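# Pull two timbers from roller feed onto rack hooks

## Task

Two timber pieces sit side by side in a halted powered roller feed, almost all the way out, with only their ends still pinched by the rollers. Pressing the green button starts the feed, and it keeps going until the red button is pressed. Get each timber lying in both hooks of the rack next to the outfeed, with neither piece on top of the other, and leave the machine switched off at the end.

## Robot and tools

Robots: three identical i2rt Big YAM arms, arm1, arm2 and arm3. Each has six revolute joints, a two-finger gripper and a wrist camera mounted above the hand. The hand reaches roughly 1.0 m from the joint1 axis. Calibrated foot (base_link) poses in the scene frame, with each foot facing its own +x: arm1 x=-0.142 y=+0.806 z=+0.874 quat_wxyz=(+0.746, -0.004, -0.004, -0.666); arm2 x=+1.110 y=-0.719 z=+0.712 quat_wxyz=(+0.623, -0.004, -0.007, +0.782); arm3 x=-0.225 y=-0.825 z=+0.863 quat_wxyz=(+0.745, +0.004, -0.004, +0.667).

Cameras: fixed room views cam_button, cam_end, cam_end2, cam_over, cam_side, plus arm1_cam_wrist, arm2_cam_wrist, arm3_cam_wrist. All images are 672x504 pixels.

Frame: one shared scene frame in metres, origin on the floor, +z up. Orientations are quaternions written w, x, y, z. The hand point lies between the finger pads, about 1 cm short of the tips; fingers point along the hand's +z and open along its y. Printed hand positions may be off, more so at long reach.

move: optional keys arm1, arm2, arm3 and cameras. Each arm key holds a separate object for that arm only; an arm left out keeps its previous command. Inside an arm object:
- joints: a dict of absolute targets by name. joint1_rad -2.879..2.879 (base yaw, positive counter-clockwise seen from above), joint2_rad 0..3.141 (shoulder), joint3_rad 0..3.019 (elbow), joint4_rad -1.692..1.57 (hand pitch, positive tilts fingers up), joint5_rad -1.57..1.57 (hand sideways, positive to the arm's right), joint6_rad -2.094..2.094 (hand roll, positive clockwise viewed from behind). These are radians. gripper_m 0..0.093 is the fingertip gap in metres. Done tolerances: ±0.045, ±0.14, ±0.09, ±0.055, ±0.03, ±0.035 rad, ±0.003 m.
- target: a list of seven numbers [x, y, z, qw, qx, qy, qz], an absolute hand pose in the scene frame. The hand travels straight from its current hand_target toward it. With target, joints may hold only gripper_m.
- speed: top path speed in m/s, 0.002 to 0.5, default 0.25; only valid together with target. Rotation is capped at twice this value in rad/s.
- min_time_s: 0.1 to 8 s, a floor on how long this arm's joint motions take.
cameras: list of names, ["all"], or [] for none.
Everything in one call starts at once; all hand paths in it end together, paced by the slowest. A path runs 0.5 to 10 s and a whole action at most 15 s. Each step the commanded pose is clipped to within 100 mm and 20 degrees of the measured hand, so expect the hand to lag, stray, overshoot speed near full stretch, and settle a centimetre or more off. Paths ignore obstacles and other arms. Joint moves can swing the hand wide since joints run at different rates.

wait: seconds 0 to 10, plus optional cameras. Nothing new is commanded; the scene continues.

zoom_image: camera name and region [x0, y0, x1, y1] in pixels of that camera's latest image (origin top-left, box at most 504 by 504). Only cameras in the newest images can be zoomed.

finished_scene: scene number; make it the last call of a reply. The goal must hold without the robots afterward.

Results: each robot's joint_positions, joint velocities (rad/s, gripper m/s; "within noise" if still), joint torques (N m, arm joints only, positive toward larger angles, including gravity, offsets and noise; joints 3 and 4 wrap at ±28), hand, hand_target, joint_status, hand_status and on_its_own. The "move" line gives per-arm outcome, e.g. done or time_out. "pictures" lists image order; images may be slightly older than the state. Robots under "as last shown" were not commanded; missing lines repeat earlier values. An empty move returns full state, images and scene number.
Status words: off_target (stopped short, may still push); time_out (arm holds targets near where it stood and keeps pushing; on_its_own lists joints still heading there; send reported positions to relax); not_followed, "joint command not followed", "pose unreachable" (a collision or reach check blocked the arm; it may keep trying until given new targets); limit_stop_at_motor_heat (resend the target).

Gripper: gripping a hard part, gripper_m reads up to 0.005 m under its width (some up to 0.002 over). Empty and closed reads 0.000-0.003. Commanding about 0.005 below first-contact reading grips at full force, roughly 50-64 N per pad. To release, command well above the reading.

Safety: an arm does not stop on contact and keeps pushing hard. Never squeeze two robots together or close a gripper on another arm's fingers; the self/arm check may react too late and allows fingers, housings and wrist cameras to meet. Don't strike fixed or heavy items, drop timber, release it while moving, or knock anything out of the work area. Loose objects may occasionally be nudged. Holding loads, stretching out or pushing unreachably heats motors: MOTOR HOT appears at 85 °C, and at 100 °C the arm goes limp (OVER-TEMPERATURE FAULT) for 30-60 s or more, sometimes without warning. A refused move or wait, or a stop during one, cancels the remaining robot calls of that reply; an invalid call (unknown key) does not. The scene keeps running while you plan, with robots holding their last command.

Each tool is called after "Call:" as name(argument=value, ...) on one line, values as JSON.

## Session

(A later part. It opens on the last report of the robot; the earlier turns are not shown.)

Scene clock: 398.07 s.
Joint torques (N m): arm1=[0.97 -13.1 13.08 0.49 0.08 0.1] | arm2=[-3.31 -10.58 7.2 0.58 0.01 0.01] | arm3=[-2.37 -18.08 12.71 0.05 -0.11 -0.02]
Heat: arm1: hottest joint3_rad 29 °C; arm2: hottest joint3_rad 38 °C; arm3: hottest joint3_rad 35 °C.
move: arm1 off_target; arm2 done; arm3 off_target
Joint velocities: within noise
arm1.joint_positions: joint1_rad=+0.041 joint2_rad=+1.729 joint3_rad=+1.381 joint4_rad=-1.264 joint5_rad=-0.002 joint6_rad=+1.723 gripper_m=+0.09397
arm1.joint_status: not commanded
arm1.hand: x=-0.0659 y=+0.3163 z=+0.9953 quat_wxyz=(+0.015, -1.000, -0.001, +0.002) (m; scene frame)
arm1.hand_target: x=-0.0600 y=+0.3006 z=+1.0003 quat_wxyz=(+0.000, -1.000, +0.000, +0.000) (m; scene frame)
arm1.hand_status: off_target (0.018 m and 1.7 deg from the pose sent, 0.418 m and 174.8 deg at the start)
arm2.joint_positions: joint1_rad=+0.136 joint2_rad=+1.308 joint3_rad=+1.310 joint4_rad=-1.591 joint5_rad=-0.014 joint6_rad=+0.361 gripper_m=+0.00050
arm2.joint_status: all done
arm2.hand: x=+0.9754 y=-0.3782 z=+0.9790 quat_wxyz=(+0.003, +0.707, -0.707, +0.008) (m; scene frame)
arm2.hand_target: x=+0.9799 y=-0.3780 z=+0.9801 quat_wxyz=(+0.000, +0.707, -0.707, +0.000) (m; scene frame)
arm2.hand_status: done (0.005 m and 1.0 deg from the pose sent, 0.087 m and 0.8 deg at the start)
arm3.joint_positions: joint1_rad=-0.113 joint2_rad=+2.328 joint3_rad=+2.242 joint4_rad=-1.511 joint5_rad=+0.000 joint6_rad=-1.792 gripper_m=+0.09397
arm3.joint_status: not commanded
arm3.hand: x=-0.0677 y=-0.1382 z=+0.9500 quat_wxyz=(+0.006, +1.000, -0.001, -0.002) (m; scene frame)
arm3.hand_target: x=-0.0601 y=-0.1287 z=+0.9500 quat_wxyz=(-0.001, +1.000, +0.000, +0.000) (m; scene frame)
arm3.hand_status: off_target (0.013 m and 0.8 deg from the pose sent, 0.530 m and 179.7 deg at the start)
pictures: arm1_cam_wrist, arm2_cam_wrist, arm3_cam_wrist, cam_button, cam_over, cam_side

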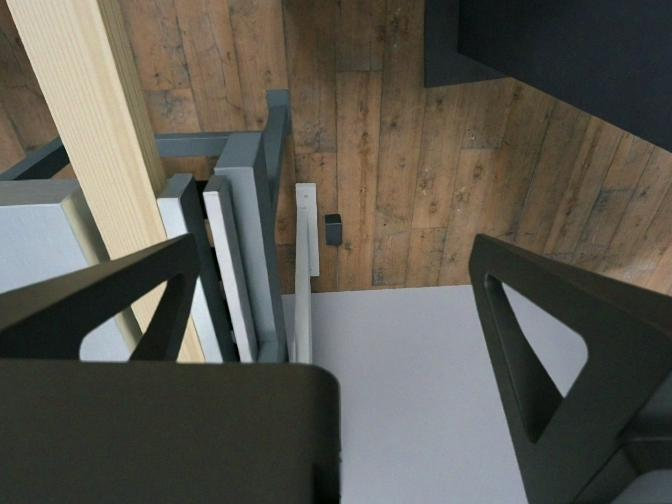

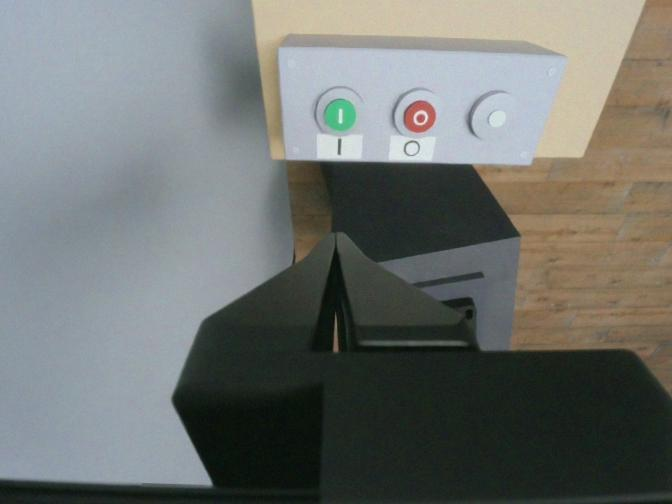

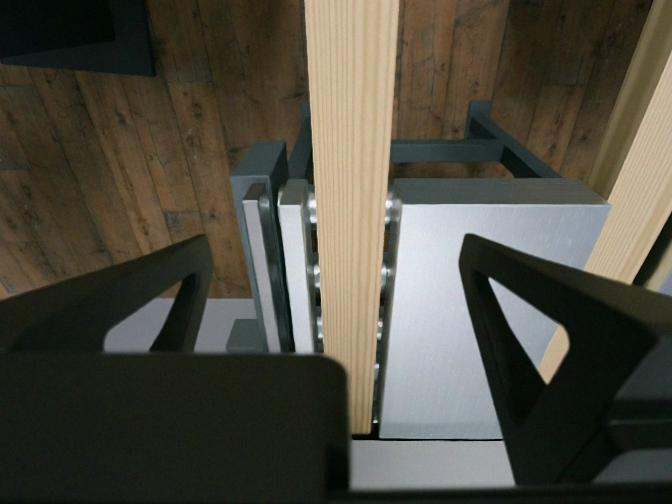

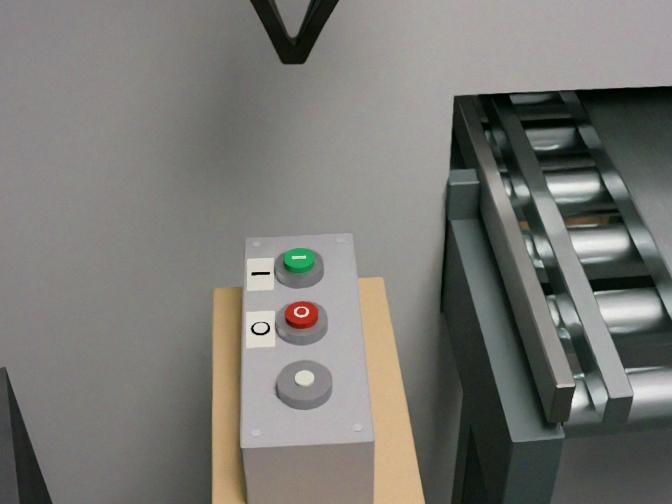

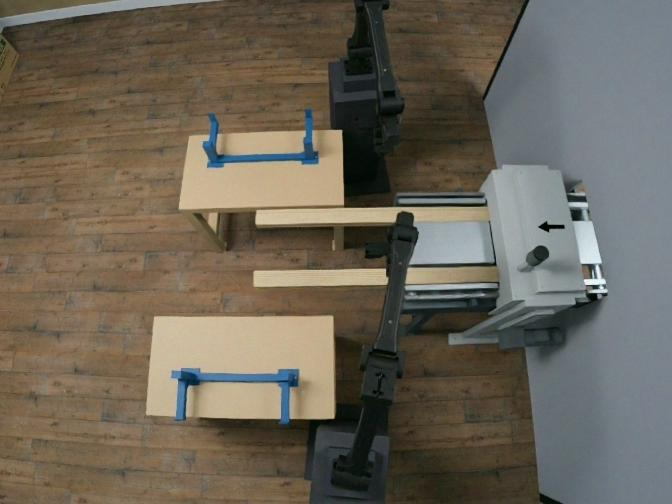

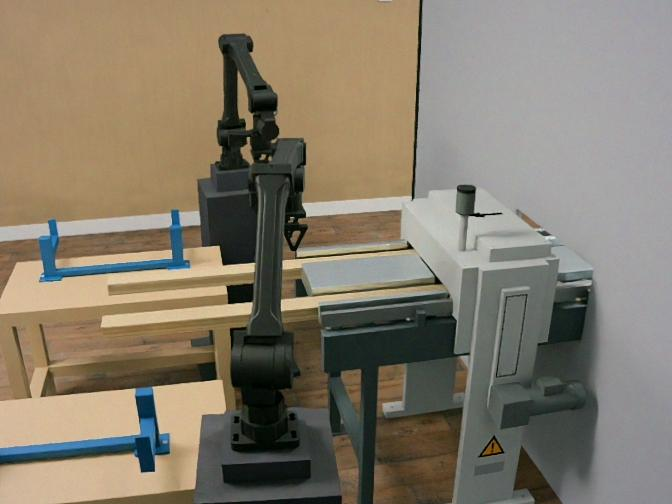

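Call:
move(arm1={"target": [-0.054, 0.092, 0.84, 0, 1, 0, 0]}, arm2={"target": [0.984, -0.378, 0.86, 0, 0.7071, -0.7071, 0]}, arm3={"target": [-0.053, -0.118, 0.84, 0, 1, 0, 0]}, cameras=["arm1_cam_wrist","arm2_cam_wrist","arm3_cam_wrist","cam_button","cam_over","cam_side"])

Scene clock: 424.10 s.
Joint torques (N m): arm1=[0.26 -23.47 9.33 0.14 0.03 -0.01] | arm2=[-3.25 -8.7 6.95 0.62 0 0.01] | arm3=[-2.55 -19.19 8.84 0.94 -0.11 -0.06]
Heat: arm1: hottest joint3_rad 31 °C; arm2: hottest joint3_rad 37 °C; arm3: hottest joint3_rad 38 °C.
move: arm1 not_followed; arm2 done; arm3 not_followed
Joint velocities: within noise
arm1.joint_positions: joint1_rad=+0.017 joint2_rad=+2.418 joint3_rad=+2.099 joint4_rad=-1.264 joint5_rad=-0.002 joint6_rad=+1.702 gripper_m=+0.09397
arm1.joint_status: not commanded
arm1.on_its_own: joint2_rad is held at +2.418, not at its first target +1.747; joint3_rad is held at +2.097, not at its first target +1.419
arm1.hand: x=-0.0498 y=+0.1016 z=+0.8450 quat_wxyz=(+0.000, -1.000, +0.001, -0.001) (m; scene frame)
arm1.hand_target: x=-0.0498 y=+0.1022 z=+0.8442 quat_wxyz=(+0.001, -1.000, +0.001, -0.001) (m; scene frame)
arm1.hand_status: not_followed (0.012 m and 0.1 deg from the pose sent, 0.273 m and 1.7 deg at the start)
arm2.joint_positions: joint1_rad=+0.130 joint2_rad=+1.332 joint3_rad=+1.030 joint4_rad=-1.268 joint5_rad=-0.014 joint6_rad=+0.355 gripper_m=+0.00050
arm2.joint_status: not commanded
arm2.hand: x=+0.9801 y=-0.3799 z=+0.8655 quat_wxyz=(-0.001, +0.707, -0.707, -0.001) (m; scene frame)
arm2.hand_target: x=+0.9840 y=-0.3780 z=+0.8601 quat_wxyz=(+0.000, +0.707, -0.707, +0.000) (m; scene frame)
arm2.hand_status: done (0.007 m and 0.1 deg from the pose sent, 0.119 m and 1.0 deg at the start)
arm3.joint_positions: joint1_rad=-0.117 joint2_rad=+2.444 joint3_rad=+2.209 joint4_rad=-1.337 joint5_rad=+0.000 joint6_rad=-1.798 gripper_m=+0.09397
arm3.joint_status: not commanded
arm3.on_its_own: joint4_rad is held at -1.326, not at its first target -1.520
arm3.hand: x=-0.0604 y=-0.1166 z=+0.8565 quat_wxyz=(-0.006, +1.000, +0.000, +0.000) (m; scene frame)
arm3.hand_target: x=-0.0532 y=-0.1184 z=+0.8403 quat_wxyz=(+0.000, +1.000, +0.000, +0.000) (m; scene frame)
arm3.hand_status: not_followed (0.018 m and 0.7 deg from the pose sent, 0.113 m and 0.8 deg at the start)
pictures: arm1_cam_wrist, arm2_cam_wrist, arm3_cam_wrist, cam_button, cam_over, cam_side
led back after a hold (arm1 arm): the arm was led back toward your command in small steps, so it may still be short of it.
pose unreachable (arm1 arm): on one or more control steps of this call this arm could not follow its commanded pose, so it was not sent that pose on those steps. On the call's last step it was still not sent that pose. It may still have moved: this result reports where it is.
cause: moving toward the commanded pose would bring a part of the arm too close to another arm (this arm's wrist (the part past joint 4) and the arm3 arm's wrist (the part past joint 4), 20 mm apart when this arm was first held).
pose unreachable (arm3 arm): on one or more control steps of this call this arm could not follow its commanded pose, so it was not sent that pose on those steps. On the call's last step it was still not sent that pose. It may still have moved: this result reports where it is.
cause: moving toward the commanded pose would bring a part of the arm too close to another arm (this arm's wrist (the part past joint 4) and the arm1 arm's wrist (the part past joint 4), along the way the arms are being sent, or toward where that arm still pushes).

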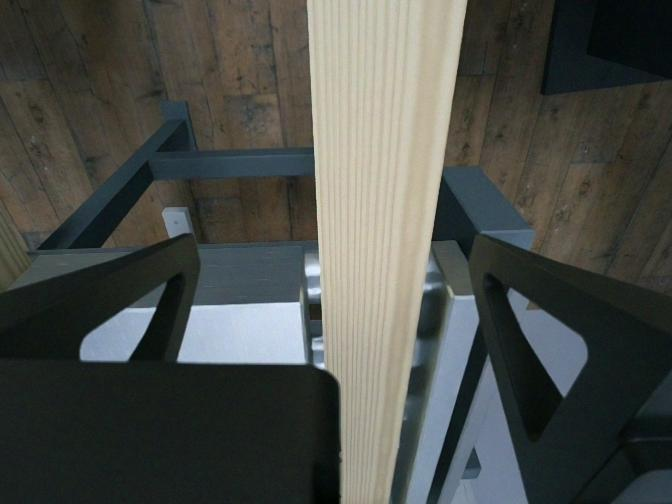

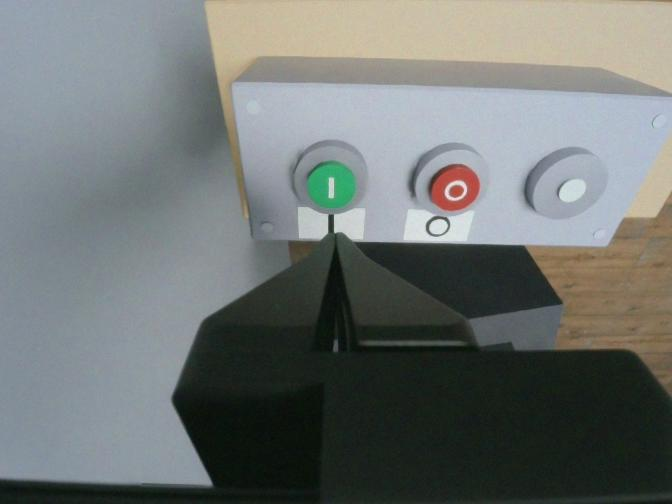

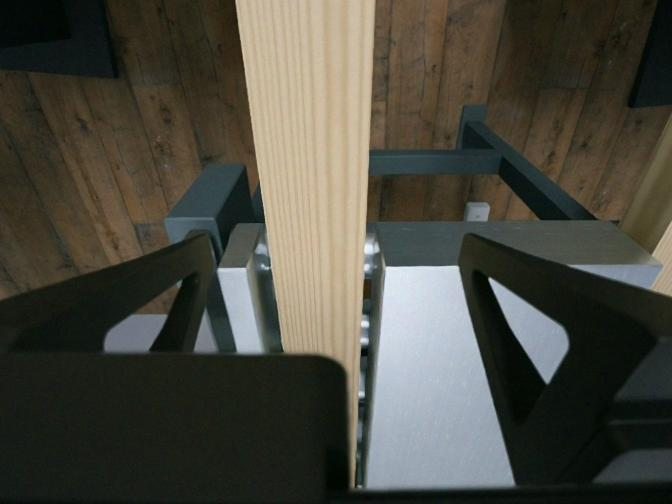

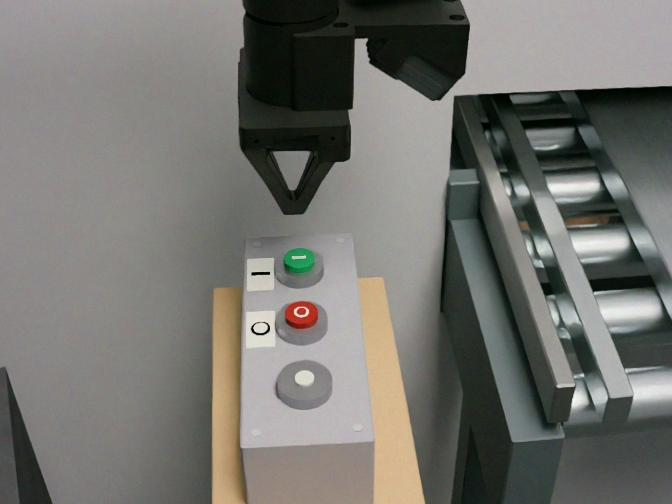

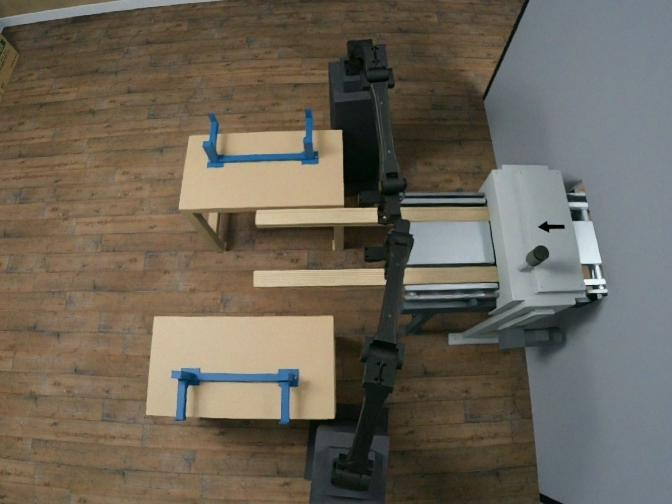

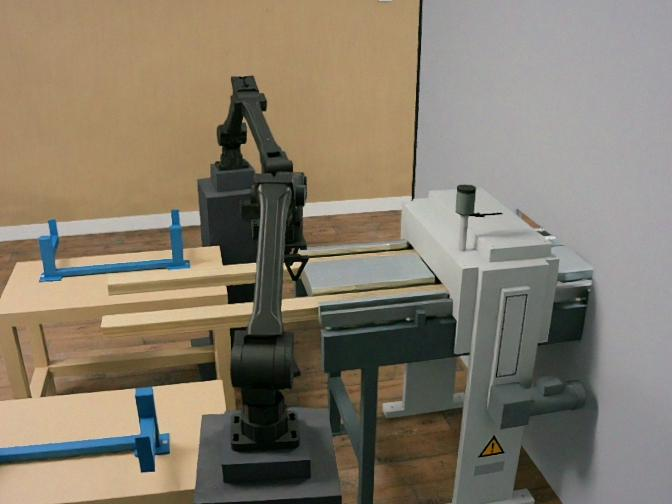

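Call:
move(arm1={"target": [-0.05, 0.128, 0.815, 0, 1, 0, 0], "speed": 0.1}, arm3={"target": [-0.07, -0.13, 0.805, 0, 1, 0, 0], "speed": 0.1}, cameras=["arm1_cam_wrist","arm3_cam_wrist","cam_side"])

Scene clock: 448.73 s.
Joint torques (N m): arm1=[0.79 -23.06 9.17 0.54 0.1 0.03] | arm2=[-3.25 -8.7 6.95 0.62 0 0.01] | arm3=[-1.03 -19.96 7.86 0.92 -0.11 0.13]
Heat: arm1: hottest joint3_rad 31 °C; arm2: hottest joint3_rad 35 °C; arm3: hottest joint3_rad 38 °C.
move: arm1 done; arm3 off_target
Joint velocities: within noise
arm1.joint_positions: joint1_rad=+0.017 joint2_rad=+2.384 joint3_rad=+1.932 joint4_rad=-1.151 joint5_rad=-0.002 joint6_rad=+1.702 gripper_m=+0.09397
arm1.joint_status: not commanded
arm1.hand: x=-0.0538 y=+0.1323 z=+0.8082 quat_wxyz=(+0.010, -1.000, +0.001, +0.001) (m; scene frame)
arm1.hand_target: x=-0.0501 y=+0.1281 z=+0.8151 quat_wxyz=(+0.000, -1.000, +0.000, +0.000) (m; scene frame)
arm1.hand_status: done (0.009 m and 1.2 deg from the pose sent, 0.040 m and 0.1 deg at the start)
arm2: as last shown
arm3.joint_positions: joint1_rad=-0.117 joint2_rad=+2.444 joint3_rad=+2.094 joint4_rad=-1.227 joint5_rad=+0.000 joint6_rad=-1.798 gripper_m=+0.09397
arm3.joint_status: not commanded
arm3.hand: x=-0.0636 y=-0.1296 z=+0.8144 quat_wxyz=(-0.003, +1.000, +0.000, +0.000) (m; scene frame)
arm3.hand_target: x=-0.0700 y=-0.1302 z=+0.8052 quat_wxyz=(+0.000, +1.000, +0.000, +0.000) (m; scene frame)
arm3.hand_status: off_target (0.011 m and 0.4 deg from the pose sent, 0.054 m and 0.7 deg at the start)
pictures: arm1_cam_wrist, arm3_cam_wrist, cam_side

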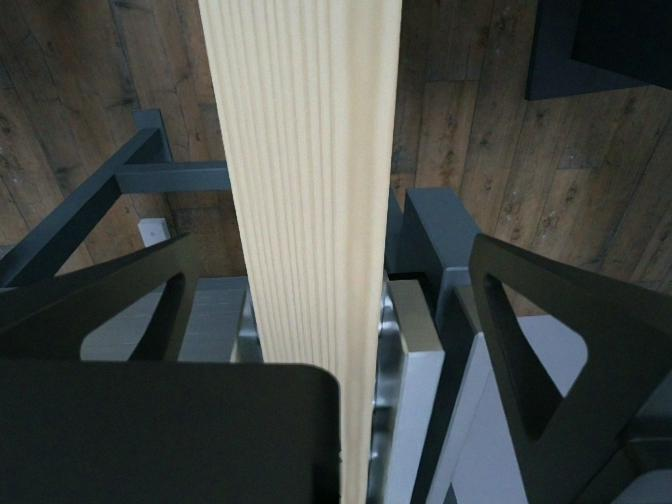

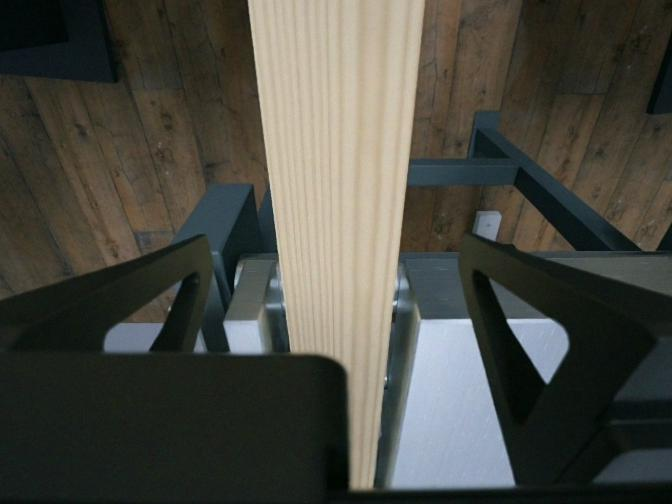

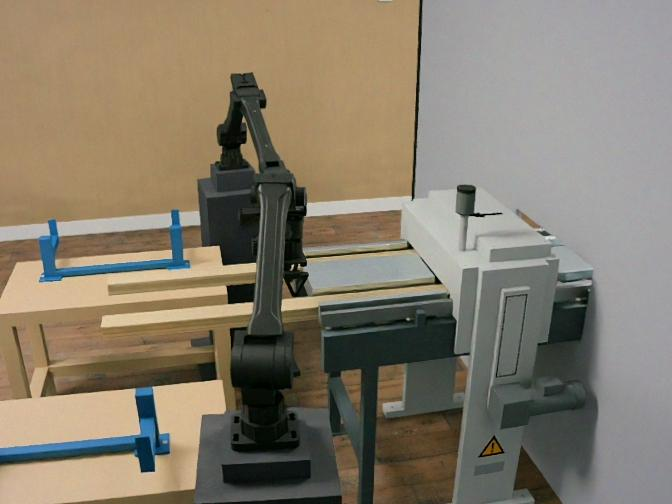

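Call:
move(arm1={"target": [-0.053, 0.117, 0.757, 0, 1, 0, 0], "speed": 0.1}, arm3={"target": [-0.075, -0.13, 0.745, 0, 1, 0, 0], "speed": 0.1}, cameras=["arm1_cam_wrist","arm3_cam_wrist","cam_side"])

Scene clock: 467.13 s.
Joint torques (N m): arm1=[0.03 -21.54 12.15 0.46 0.1 -0.02] | arm2=[-3.19 -8.7 6.97 0.62 0 0.01] | arm3=[-0.97 -19.14 8.18 0.92 -0.12 0.14]
Heat: arm1: hottest joint2_rad 31 °C; arm2: hottest joint3_rad 34 °C; arm3: hottest joint3_rad 36 °C.
move: arm1 off_target; arm3 off_target
Joint velocities: within noise
arm1.joint_positions: joint1_rad=+0.017 joint2_rad=+2.467 joint3_rad=+1.933 joint4_rad=-1.083 joint5_rad=-0.002 joint6_rad=+1.702 gripper_m=+0.09397
arm1.joint_status: not commanded
arm1.hand: x=-0.0539 y=+0.1333 z=+0.7536 quat_wxyz=(+0.017, -1.000, +0.001, +0.001) (m; scene frame)
arm1.hand_target: x=-0.0532 y=+0.1176 z=+0.7572 quat_wxyz=(+0.000, -1.000, +0.000, +0.000) (m; scene frame)
arm1.hand_status: off_target (0.017 m and 2.0 deg from the pose sent, 0.053 m and 1.2 deg at the start)
arm2: as last shown
arm3.joint_positions: joint1_rad=-0.111 joint2_rad=+2.506 joint3_rad=+2.062 joint4_rad=-1.129 joint5_rad=+0.000 joint6_rad=-1.792 gripper_m=+0.09397
arm3.joint_status: not commanded
arm3.hand: x=-0.0682 y=-0.1299 z=+0.7598 quat_wxyz=(-0.005, +1.000, +0.000, +0.000) (m; scene frame)
arm3.hand_target: x=-0.0750 y=-0.1303 z=+0.7453 quat_wxyz=(+0.000, +1.000, +0.000, +0.000) (m; scene frame)
arm3.hand_status: off_target (0.016 m and 0.6 deg from the pose sent, 0.070 m and 0.4 deg at the start)
pictures: arm1_cam_wrist, arm3_cam_wrist, cam_side

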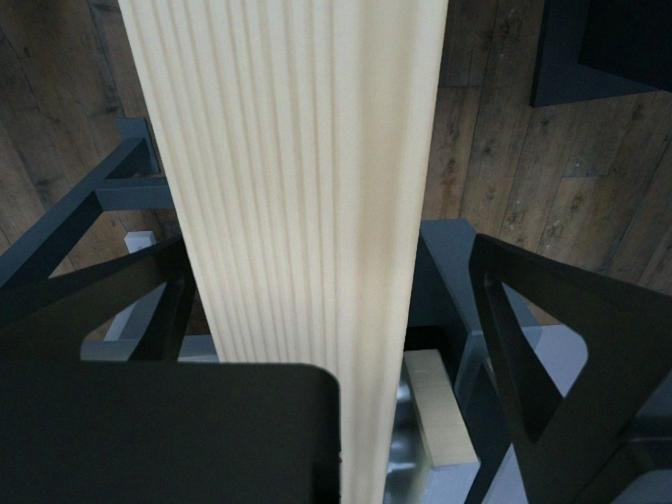

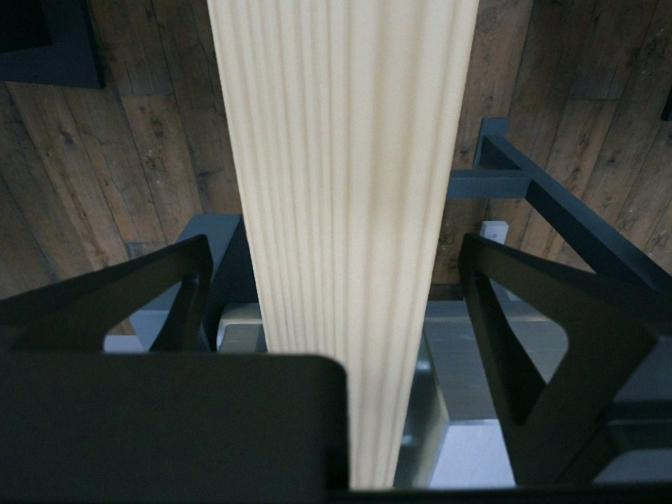

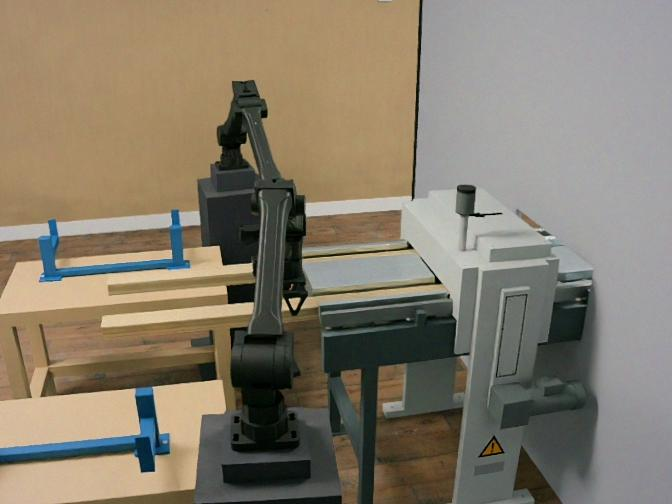

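Call:
move(arm1={"target": [-0.053, 0.108, 0.753, 0, 1, 0, 0], "speed": 0.1}, arm3={"target": [-0.075, -0.13, 0.738, 0, 1, 0, 0], "speed": 0.1})

Call:
move(arm1={"joints": {"gripper_m": 0.04}}, arm3={"joints": {"gripper_m": 0.04}}, cameras=["arm1_cam_wrist","arm3_cam_wrist","cam_side","cam_button","cam_over"])

Scene clock: 477.53 s.
Joint torques (N m): arm1=[0.03 -21.01 12.64 -0.28 0.09 -0.05] | arm2=[-3.31 -8.7 6.95 0.62 0 0.01] | arm3=[-0.97 -18.61 8.12 0.95 -0.11 0.14]
Heat: arm1: hottest joint2_rad 32 °C; arm2: hottest joint3_rad 34 °C; arm3: hottest joint3_rad 35 °C.
move: arm1 done; arm3 off_target
Joint velocities: within noise
arm1.joint_positions: joint1_rad=+0.017 joint2_rad=+2.486 joint3_rad=+1.980 joint4_rad=-1.083 joint5_rad=-0.002 joint6_rad=+1.702 gripper_m=+0.09397
arm1.joint_status: not commanded
arm1.hand: x=-0.0519 y=+0.1177 z=+0.7566 quat_wxyz=(+0.003, -1.000, +0.001, +0.000) (m; scene frame)
arm1.hand_target: x=-0.0532 y=+0.1084 z=+0.7531 quat_wxyz=(+0.000, -1.000, +0.000, +0.000) (m; scene frame)
arm1.hand_status: done (0.010 m and 0.4 deg from the pose sent, 0.025 m and 2.0 deg at the start)
arm2: as last shown
arm3.joint_positions: joint1_rad=-0.111 joint2_rad=+2.508 joint3_rad=+2.062 joint4_rad=-1.118 joint5_rad=+0.000 joint6_rad=-1.792 gripper_m=+0.09397
arm3.joint_status: not commanded
arm3.hand: x=-0.0677 y=-0.1276 z=+0.7588 quat_wxyz=(-0.010, +1.000, +0.000, +0.001) (m; scene frame)
arm3.hand_target: x=-0.0750 y=-0.1305 z=+0.7385 quat_wxyz=(+0.000, +1.000, +0.000, +0.000) (m; scene frame)
arm3.hand_status: off_target (0.022 m and 1.1 deg from the pose sent, 0.023 m and 0.6 deg at the start)
pictures: none

Scene clock: 478.13 s.
Joint torques (N m): arm1=[0.03 -20.95 12.56 0.5 0.05 0] | arm2=[-3.25 -8.7 6.95 0.62 0 0.01] | arm3=[-0.97 -18.61 8.12 0.91 -0.12 0.13]
Heat: arm1: hottest joint2_rad 32 °C; arm2: hottest joint3_rad 34 °C; arm3: hottest joint3_rad 35 °C.
move: arm1 off_target; arm3 off_target
Joint velocities: within noise
arm1.joint_positions: joint1_rad=+0.017 joint2_rad=+2.486 joint3_rad=+1.980 joint4_rad=-1.102 joint5_rad=-0.001 joint6_rad=+1.700 gripper_m=+0.06204
arm1.joint_status: gripper_m off_target (ended at +0.06207, target +0.04000)
arm1.hand: x=-0.0528 y=+0.1225 z=+0.7564 quat_wxyz=(+0.013, -1.000, -0.001, +0.002) (m; scene frame)
arm1.hand_target: x=-0.0532 y=+0.1084 z=+0.7532 quat_wxyz=(+0.000, -1.000, +0.000, +0.000) (m; scene frame)
arm1.hand_status: not commanded
arm2: as last shown
arm3.joint_positions: joint1_rad=-0.111 joint2_rad=+2.508 joint3_rad=+2.062 joint4_rad=-1.117 joint5_rad=+0.001 joint6_rad=-1.791 gripper_m=+0.06324
arm3.joint_status: gripper_m off_target (ended at +0.06327, target +0.04000)
arm3.hand: x=-0.0676 y=-0.1275 z=+0.7585 quat_wxyz=(-0.010, +1.000, +0.000, +0.001) (m; scene frame)
arm3.hand_target: x=-0.0749 y=-0.1307 z=+0.7383 quat_wxyz=(+0.000, +1.000, +0.000, +0.000) (m; scene frame)
arm3.hand_status: not commanded
pictures: arm1_cam_wrist, arm3_cam_wrist, cam_button, cam_over, cam_side

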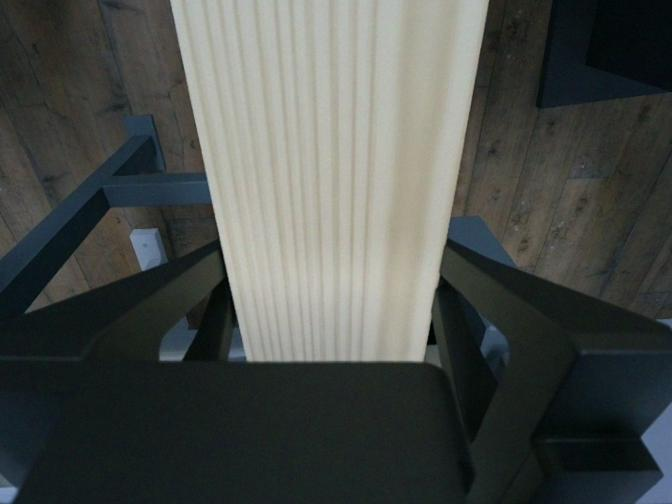

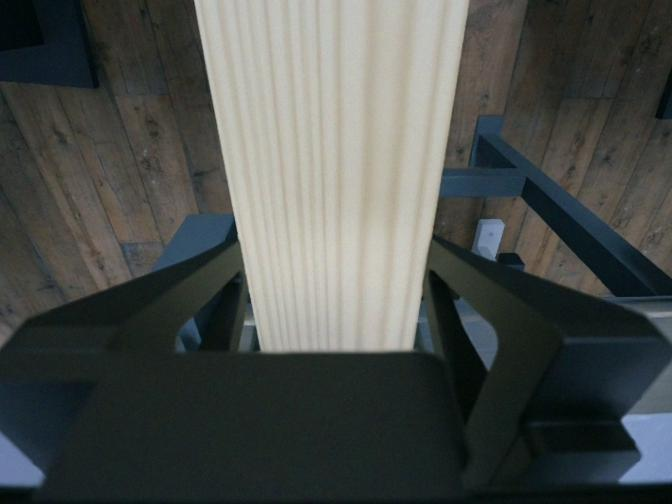

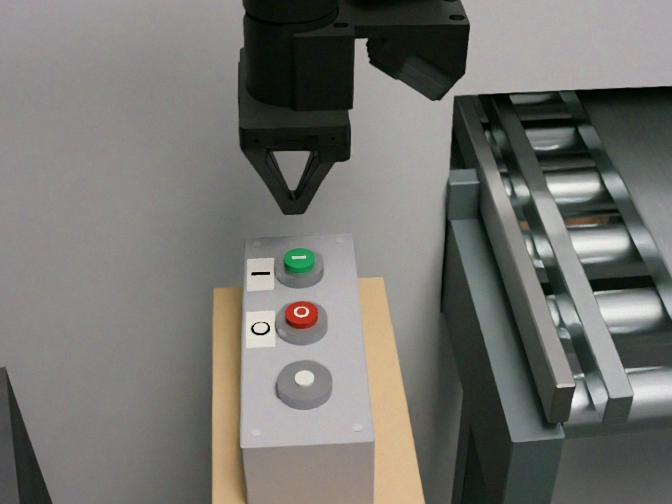

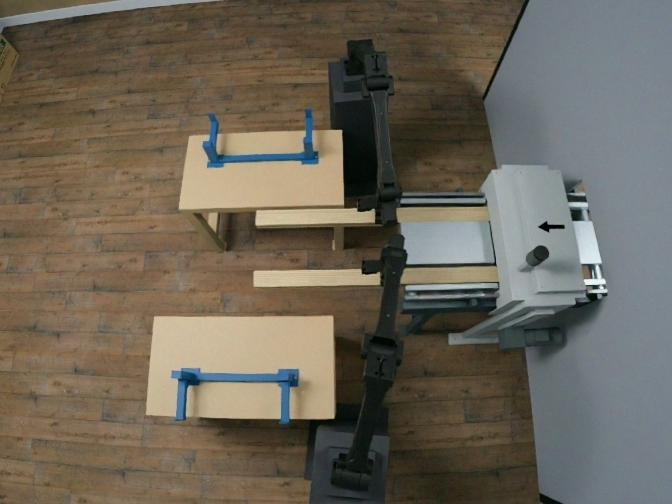

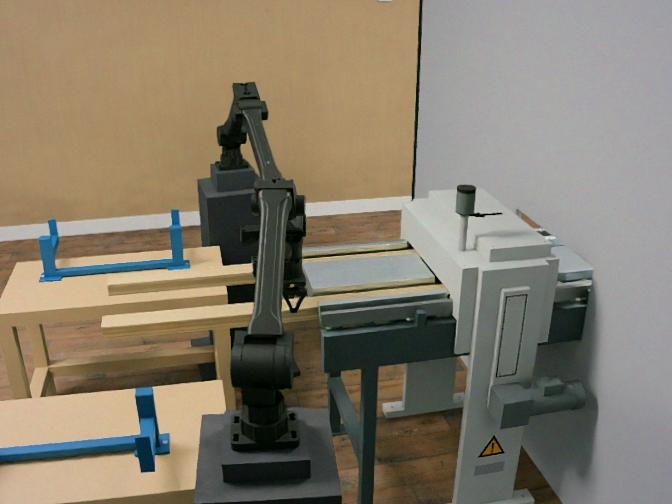

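Call:
move(arm1={"joints": {"gripper_m": 0.07}}, arm3={"joints": {"gripper_m": 0.07}}, arm2={"target": [1.039, -0.38, 0.865, 0, 0.7071, -0.7071, 0]})

Call:
move(arm1={"target": [-0.10, 0.112, 0.753, 0, 1, 0, 0], "speed": 0.1}, arm3={"target": [-0.105, -0.13, 0.738, 0, 1, 0, 0], "speed": 0.1}, cameras=["arm1_cam_wrist","arm3_cam_wrist"])

Call:
move(arm2={"target": [1.039, -0.38, 0.82, 0, 0.7071, -0.7071, 0], "speed": 0.1}, cameras=["arm2_cam_wrist","cam_button"])

Scene clock: 520.57 s.
Joint torques (N m): arm1=[0.09 -21.01 12.51 0.47 0.05 -0.03] | arm2=[-3.08 -9.58 6.91 0.01 -0.04 0.01] | arm3=[-1.03 -18.61 8.12 0.91 -0.12 0.13]
Heat: arm1: hottest joint2_rad 34 °C; arm2: hottest joint3_rad 32 °C; arm3: hottest joint3_rad 33 °C.
move: arm1 done; arm2 done; arm3 done
Joint velocities: within noise
arm1.joint_positions: joint1_rad=+0.017 joint2_rad=+2.487 joint3_rad=+1.981 joint4_rad=-1.102 joint5_rad=-0.001 joint6_rad=+1.700 gripper_m=+0.06994
arm1.joint_status: all done
arm1.hand: x=-0.0527 y=+0.1221 z=+0.7565 quat_wxyz=(+0.012, -1.000, -0.001, +0.002) (m; scene frame)
arm1.hand_target: x=-0.0532 y=+0.1083 z=+0.7532 quat_wxyz=(-0.001, -1.000, +0.000, +0.000) (m; scene frame)
arm1.hand_status: not commanded
arm2.joint_positions: joint1_rad=-0.021 joint2_rad=+1.302 joint3_rad=+1.000 joint4_rad=-1.268 joint5_rad=-0.014 joint6_rad=+0.208 gripper_m=+0.00050
arm2.joint_status: not commanded
arm2.hand: x=+1.0351 y=-0.3760 z=+0.8649 quat_wxyz=(-0.001, +0.706, -0.708, -0.001) (m; scene frame)
arm2.hand_target: x=+1.0389 y=-0.3799 z=+0.8651 quat_wxyz=(+0.000, +0.707, -0.707, +0.000) (m; scene frame)
arm2.hand_status: done (0.006 m and 0.3 deg from the pose sent, 0.059 m and 0.1 deg at the start)
arm3.joint_positions: joint1_rad=-0.111 joint2_rad=+2.508 joint3_rad=+2.062 joint4_rad=-1.117 joint5_rad=+0.001 joint6_rad=-1.791 gripper_m=+0.06996
arm3.joint_status: all done
arm3.hand: x=-0.0676 y=-0.1275 z=+0.7585 quat_wxyz=(-0.010, +1.000, +0.000, +0.001) (m; scene frame)
arm3.hand_target: x=-0.0749 y=-0.1307 z=+0.7383 quat_wxyz=(+0.000, +1.000, +0.000, +0.000) (m; scene frame)
arm3.hand_status: not commanded
pictures: none

Scene clock: 521.90 s.
Joint torques (N m): arm1=[-0.26 -22.71 9.46 0.91 0.11 -0.09] | arm2=[-3.02 -9.58 6.9 0.02 -0.04 0.01] | arm3=[-1.73 -19.6 7.43 0.94 -0.14 0.17]
Heat: arm1: hottest joint2_rad 35 °C; arm2: hottest joint3_rad 32 °C; arm3: hottest joint3_rad 33 °C.
move: arm1 done; arm3 off_target
Joint velocities: within noise
arm1.joint_positions: joint1_rad=-0.044 joint2_rad=+2.487 joint3_rad=+1.971 joint4_rad=-1.088 joint5_rad=-0.002 joint6_rad=+1.639 gripper_m=+0.06996
arm1.joint_status: not commanded
arm1.hand: x=-0.0947 y=+0.1190 z=+0.7529 quat_wxyz=(+0.011, -1.000, +0.000, +0.000) (m; scene frame)
arm1.hand_target: x=-0.1001 y=+0.1120 z=+0.7532 quat_wxyz=(+0.000, -1.000, +0.000, +0.000) (m; scene frame)
arm1.hand_status: done (0.009 m and 1.2 deg from the pose sent, 0.049 m and 1.4 deg at the start)
arm2: as last shown
arm2.joint_positions: joint1_rad=-0.021 joint2_rad=+1.302 joint3_rad=+1.000 joint4_rad=-1.268 joint5_rad=-0.014 joint6_rad=+0.207 gripper_m=+0.00050
arm3.joint_positions: joint1_rad=-0.060 joint2_rad=+2.508 joint3_rad=+2.039 joint4_rad=-1.102 joint5_rad=+0.001 joint6_rad=-1.750 gripper_m=+0.06996
arm3.joint_status: not commanded
arm3.hand: x=-0.1041 y=-0.1261 z=+0.7507 quat_wxyz=(-0.006, +1.000, +0.005, +0.001) (m; scene frame)
arm3.hand_target: x=-0.1051 y=-0.1303 z=+0.7380 quat_wxyz=(+0.000, +1.000, +0.000, +0.000) (m; scene frame)
arm3.hand_status: off_target (0.013 m and 0.8 deg from the pose sent, 0.043 m and 1.1 deg at the start)
pictures: arm1_cam_wrist, arm3_cam_wrist

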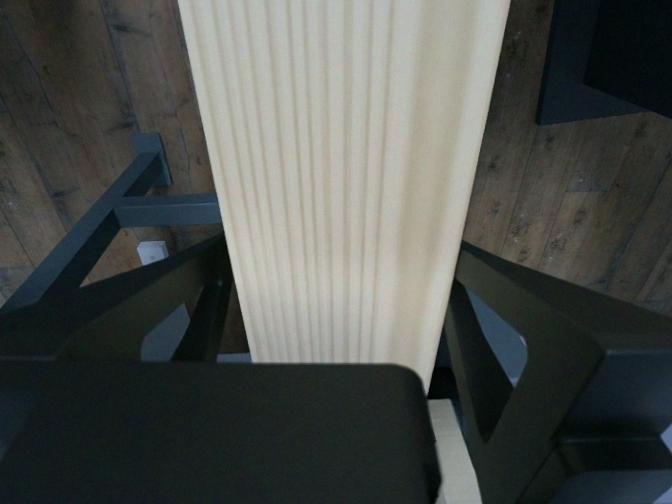

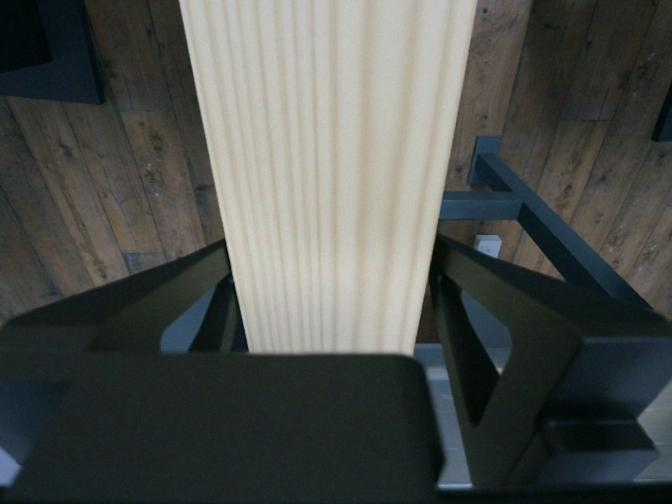

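Scene clock: 523.07 s.
Joint torques (N m): arm1=[-0.38 -22.59 9.44 0.87 0.11 -0.06] | arm2=[-2.9 -8.12 6.63 0.64 -0.04 0.03] | arm3=[-1.79 -19.55 7.43 0.92 -0.14 0.14]
Heat: arm1: hottest joint2_rad 35 °C; arm2: hottest joint3_rad 32 °C; arm3: hottest joint3_rad 33 °C.
move: arm2 done
Joint velocities: within noise
arm1, arm3: as last shown
arm2.joint_positions: joint1_rad=-0.021 joint2_rad=+1.329 joint3_rad=+0.915 joint4_rad=-1.156 joint5_rad=-0.014 joint6_rad=+0.207 gripper_m=+0.00050
arm2.joint_status: not commanded
arm2.hand: x=+1.0366 y=-0.3804 z=+0.8256 quat_wxyz=(-0.001, +0.706, -0.708, -0.001) (m; scene frame)
arm2.hand_target: x=+1.0390 y=-0.3801 z=+0.8201 quat_wxyz=(+0.000, +0.707, -0.707, +0.000) (m; scene frame)
arm2.hand_status: done (0.006 m and 0.2 deg from the pose sent, 0.045 m and 0.2 deg at the start)
pictures: arm2_cam_wrist, cam_button

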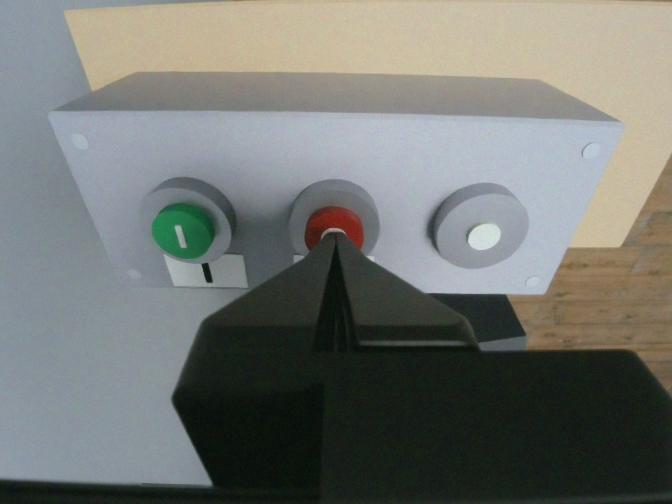

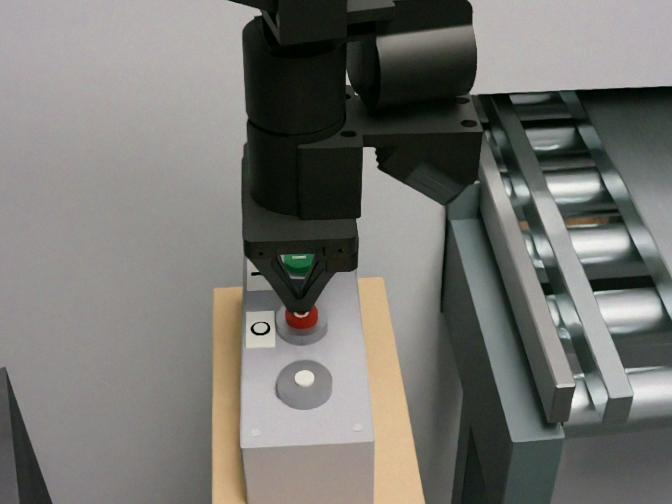

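Call:
move(arm2={"target": [1.039, -0.374, 0.803, 0, 0.7071, -0.7071, 0], "speed": 0.05}, cameras=["arm2_cam_wrist","cam_button"])

Scene clock: 534.63 s.
Joint torques (N m): arm1=[-0.44 -22.77 9.43 0.87 0.11 -0.05] | arm2=[-3.08 -6.89 5.78 1.05 -0.05 0.01] | arm3=[-1.73 -19.55 7.43 0.92 -0.14 0.14]
Heat: arm1: hottest joint2_rad 36 °C; arm2: hottest joint3_rad 31 °C; arm3: hottest joint3_rad 33 °C.
move: arm2 off_target
Joint velocities: within noise
arm1, arm3: as last shown
arm2.joint_positions: joint1_rad=-0.021 joint2_rad=+1.345 joint3_rad=+0.911 joint4_rad=-1.116 joint5_rad=-0.014 joint6_rad=+0.207 gripper_m=+0.00050
arm2.joint_status: not commanded
arm2.hand: x=+1.0350 y=-0.3722 z=+0.8196 quat_wxyz=(-0.007, +0.706, -0.708, -0.010) (m; scene frame)
arm2.hand_target: x=+1.0390 y=-0.3747 z=+0.8036 quat_wxyz=(+0.000, +0.707, -0.707, +0.000) (m; scene frame)
arm2.hand_status: off_target (0.017 m and 1.4 deg from the pose sent, 0.024 m and 0.2 deg at the start)
pictures: arm2_cam_wrist, cam_button

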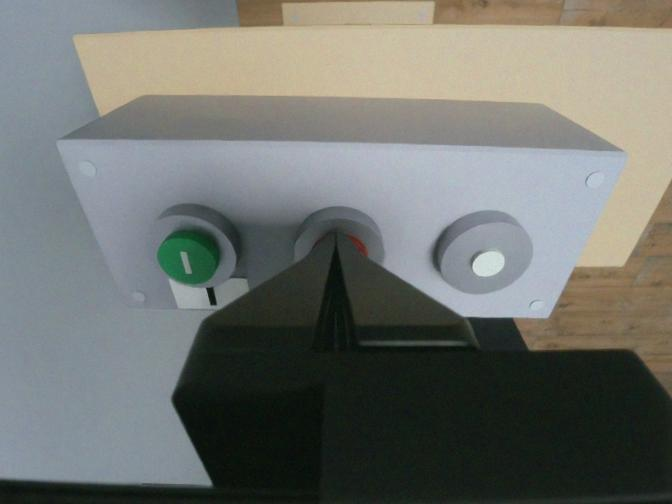

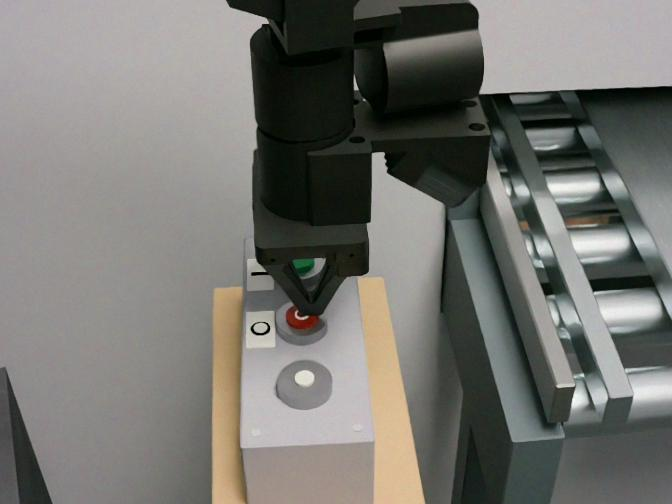

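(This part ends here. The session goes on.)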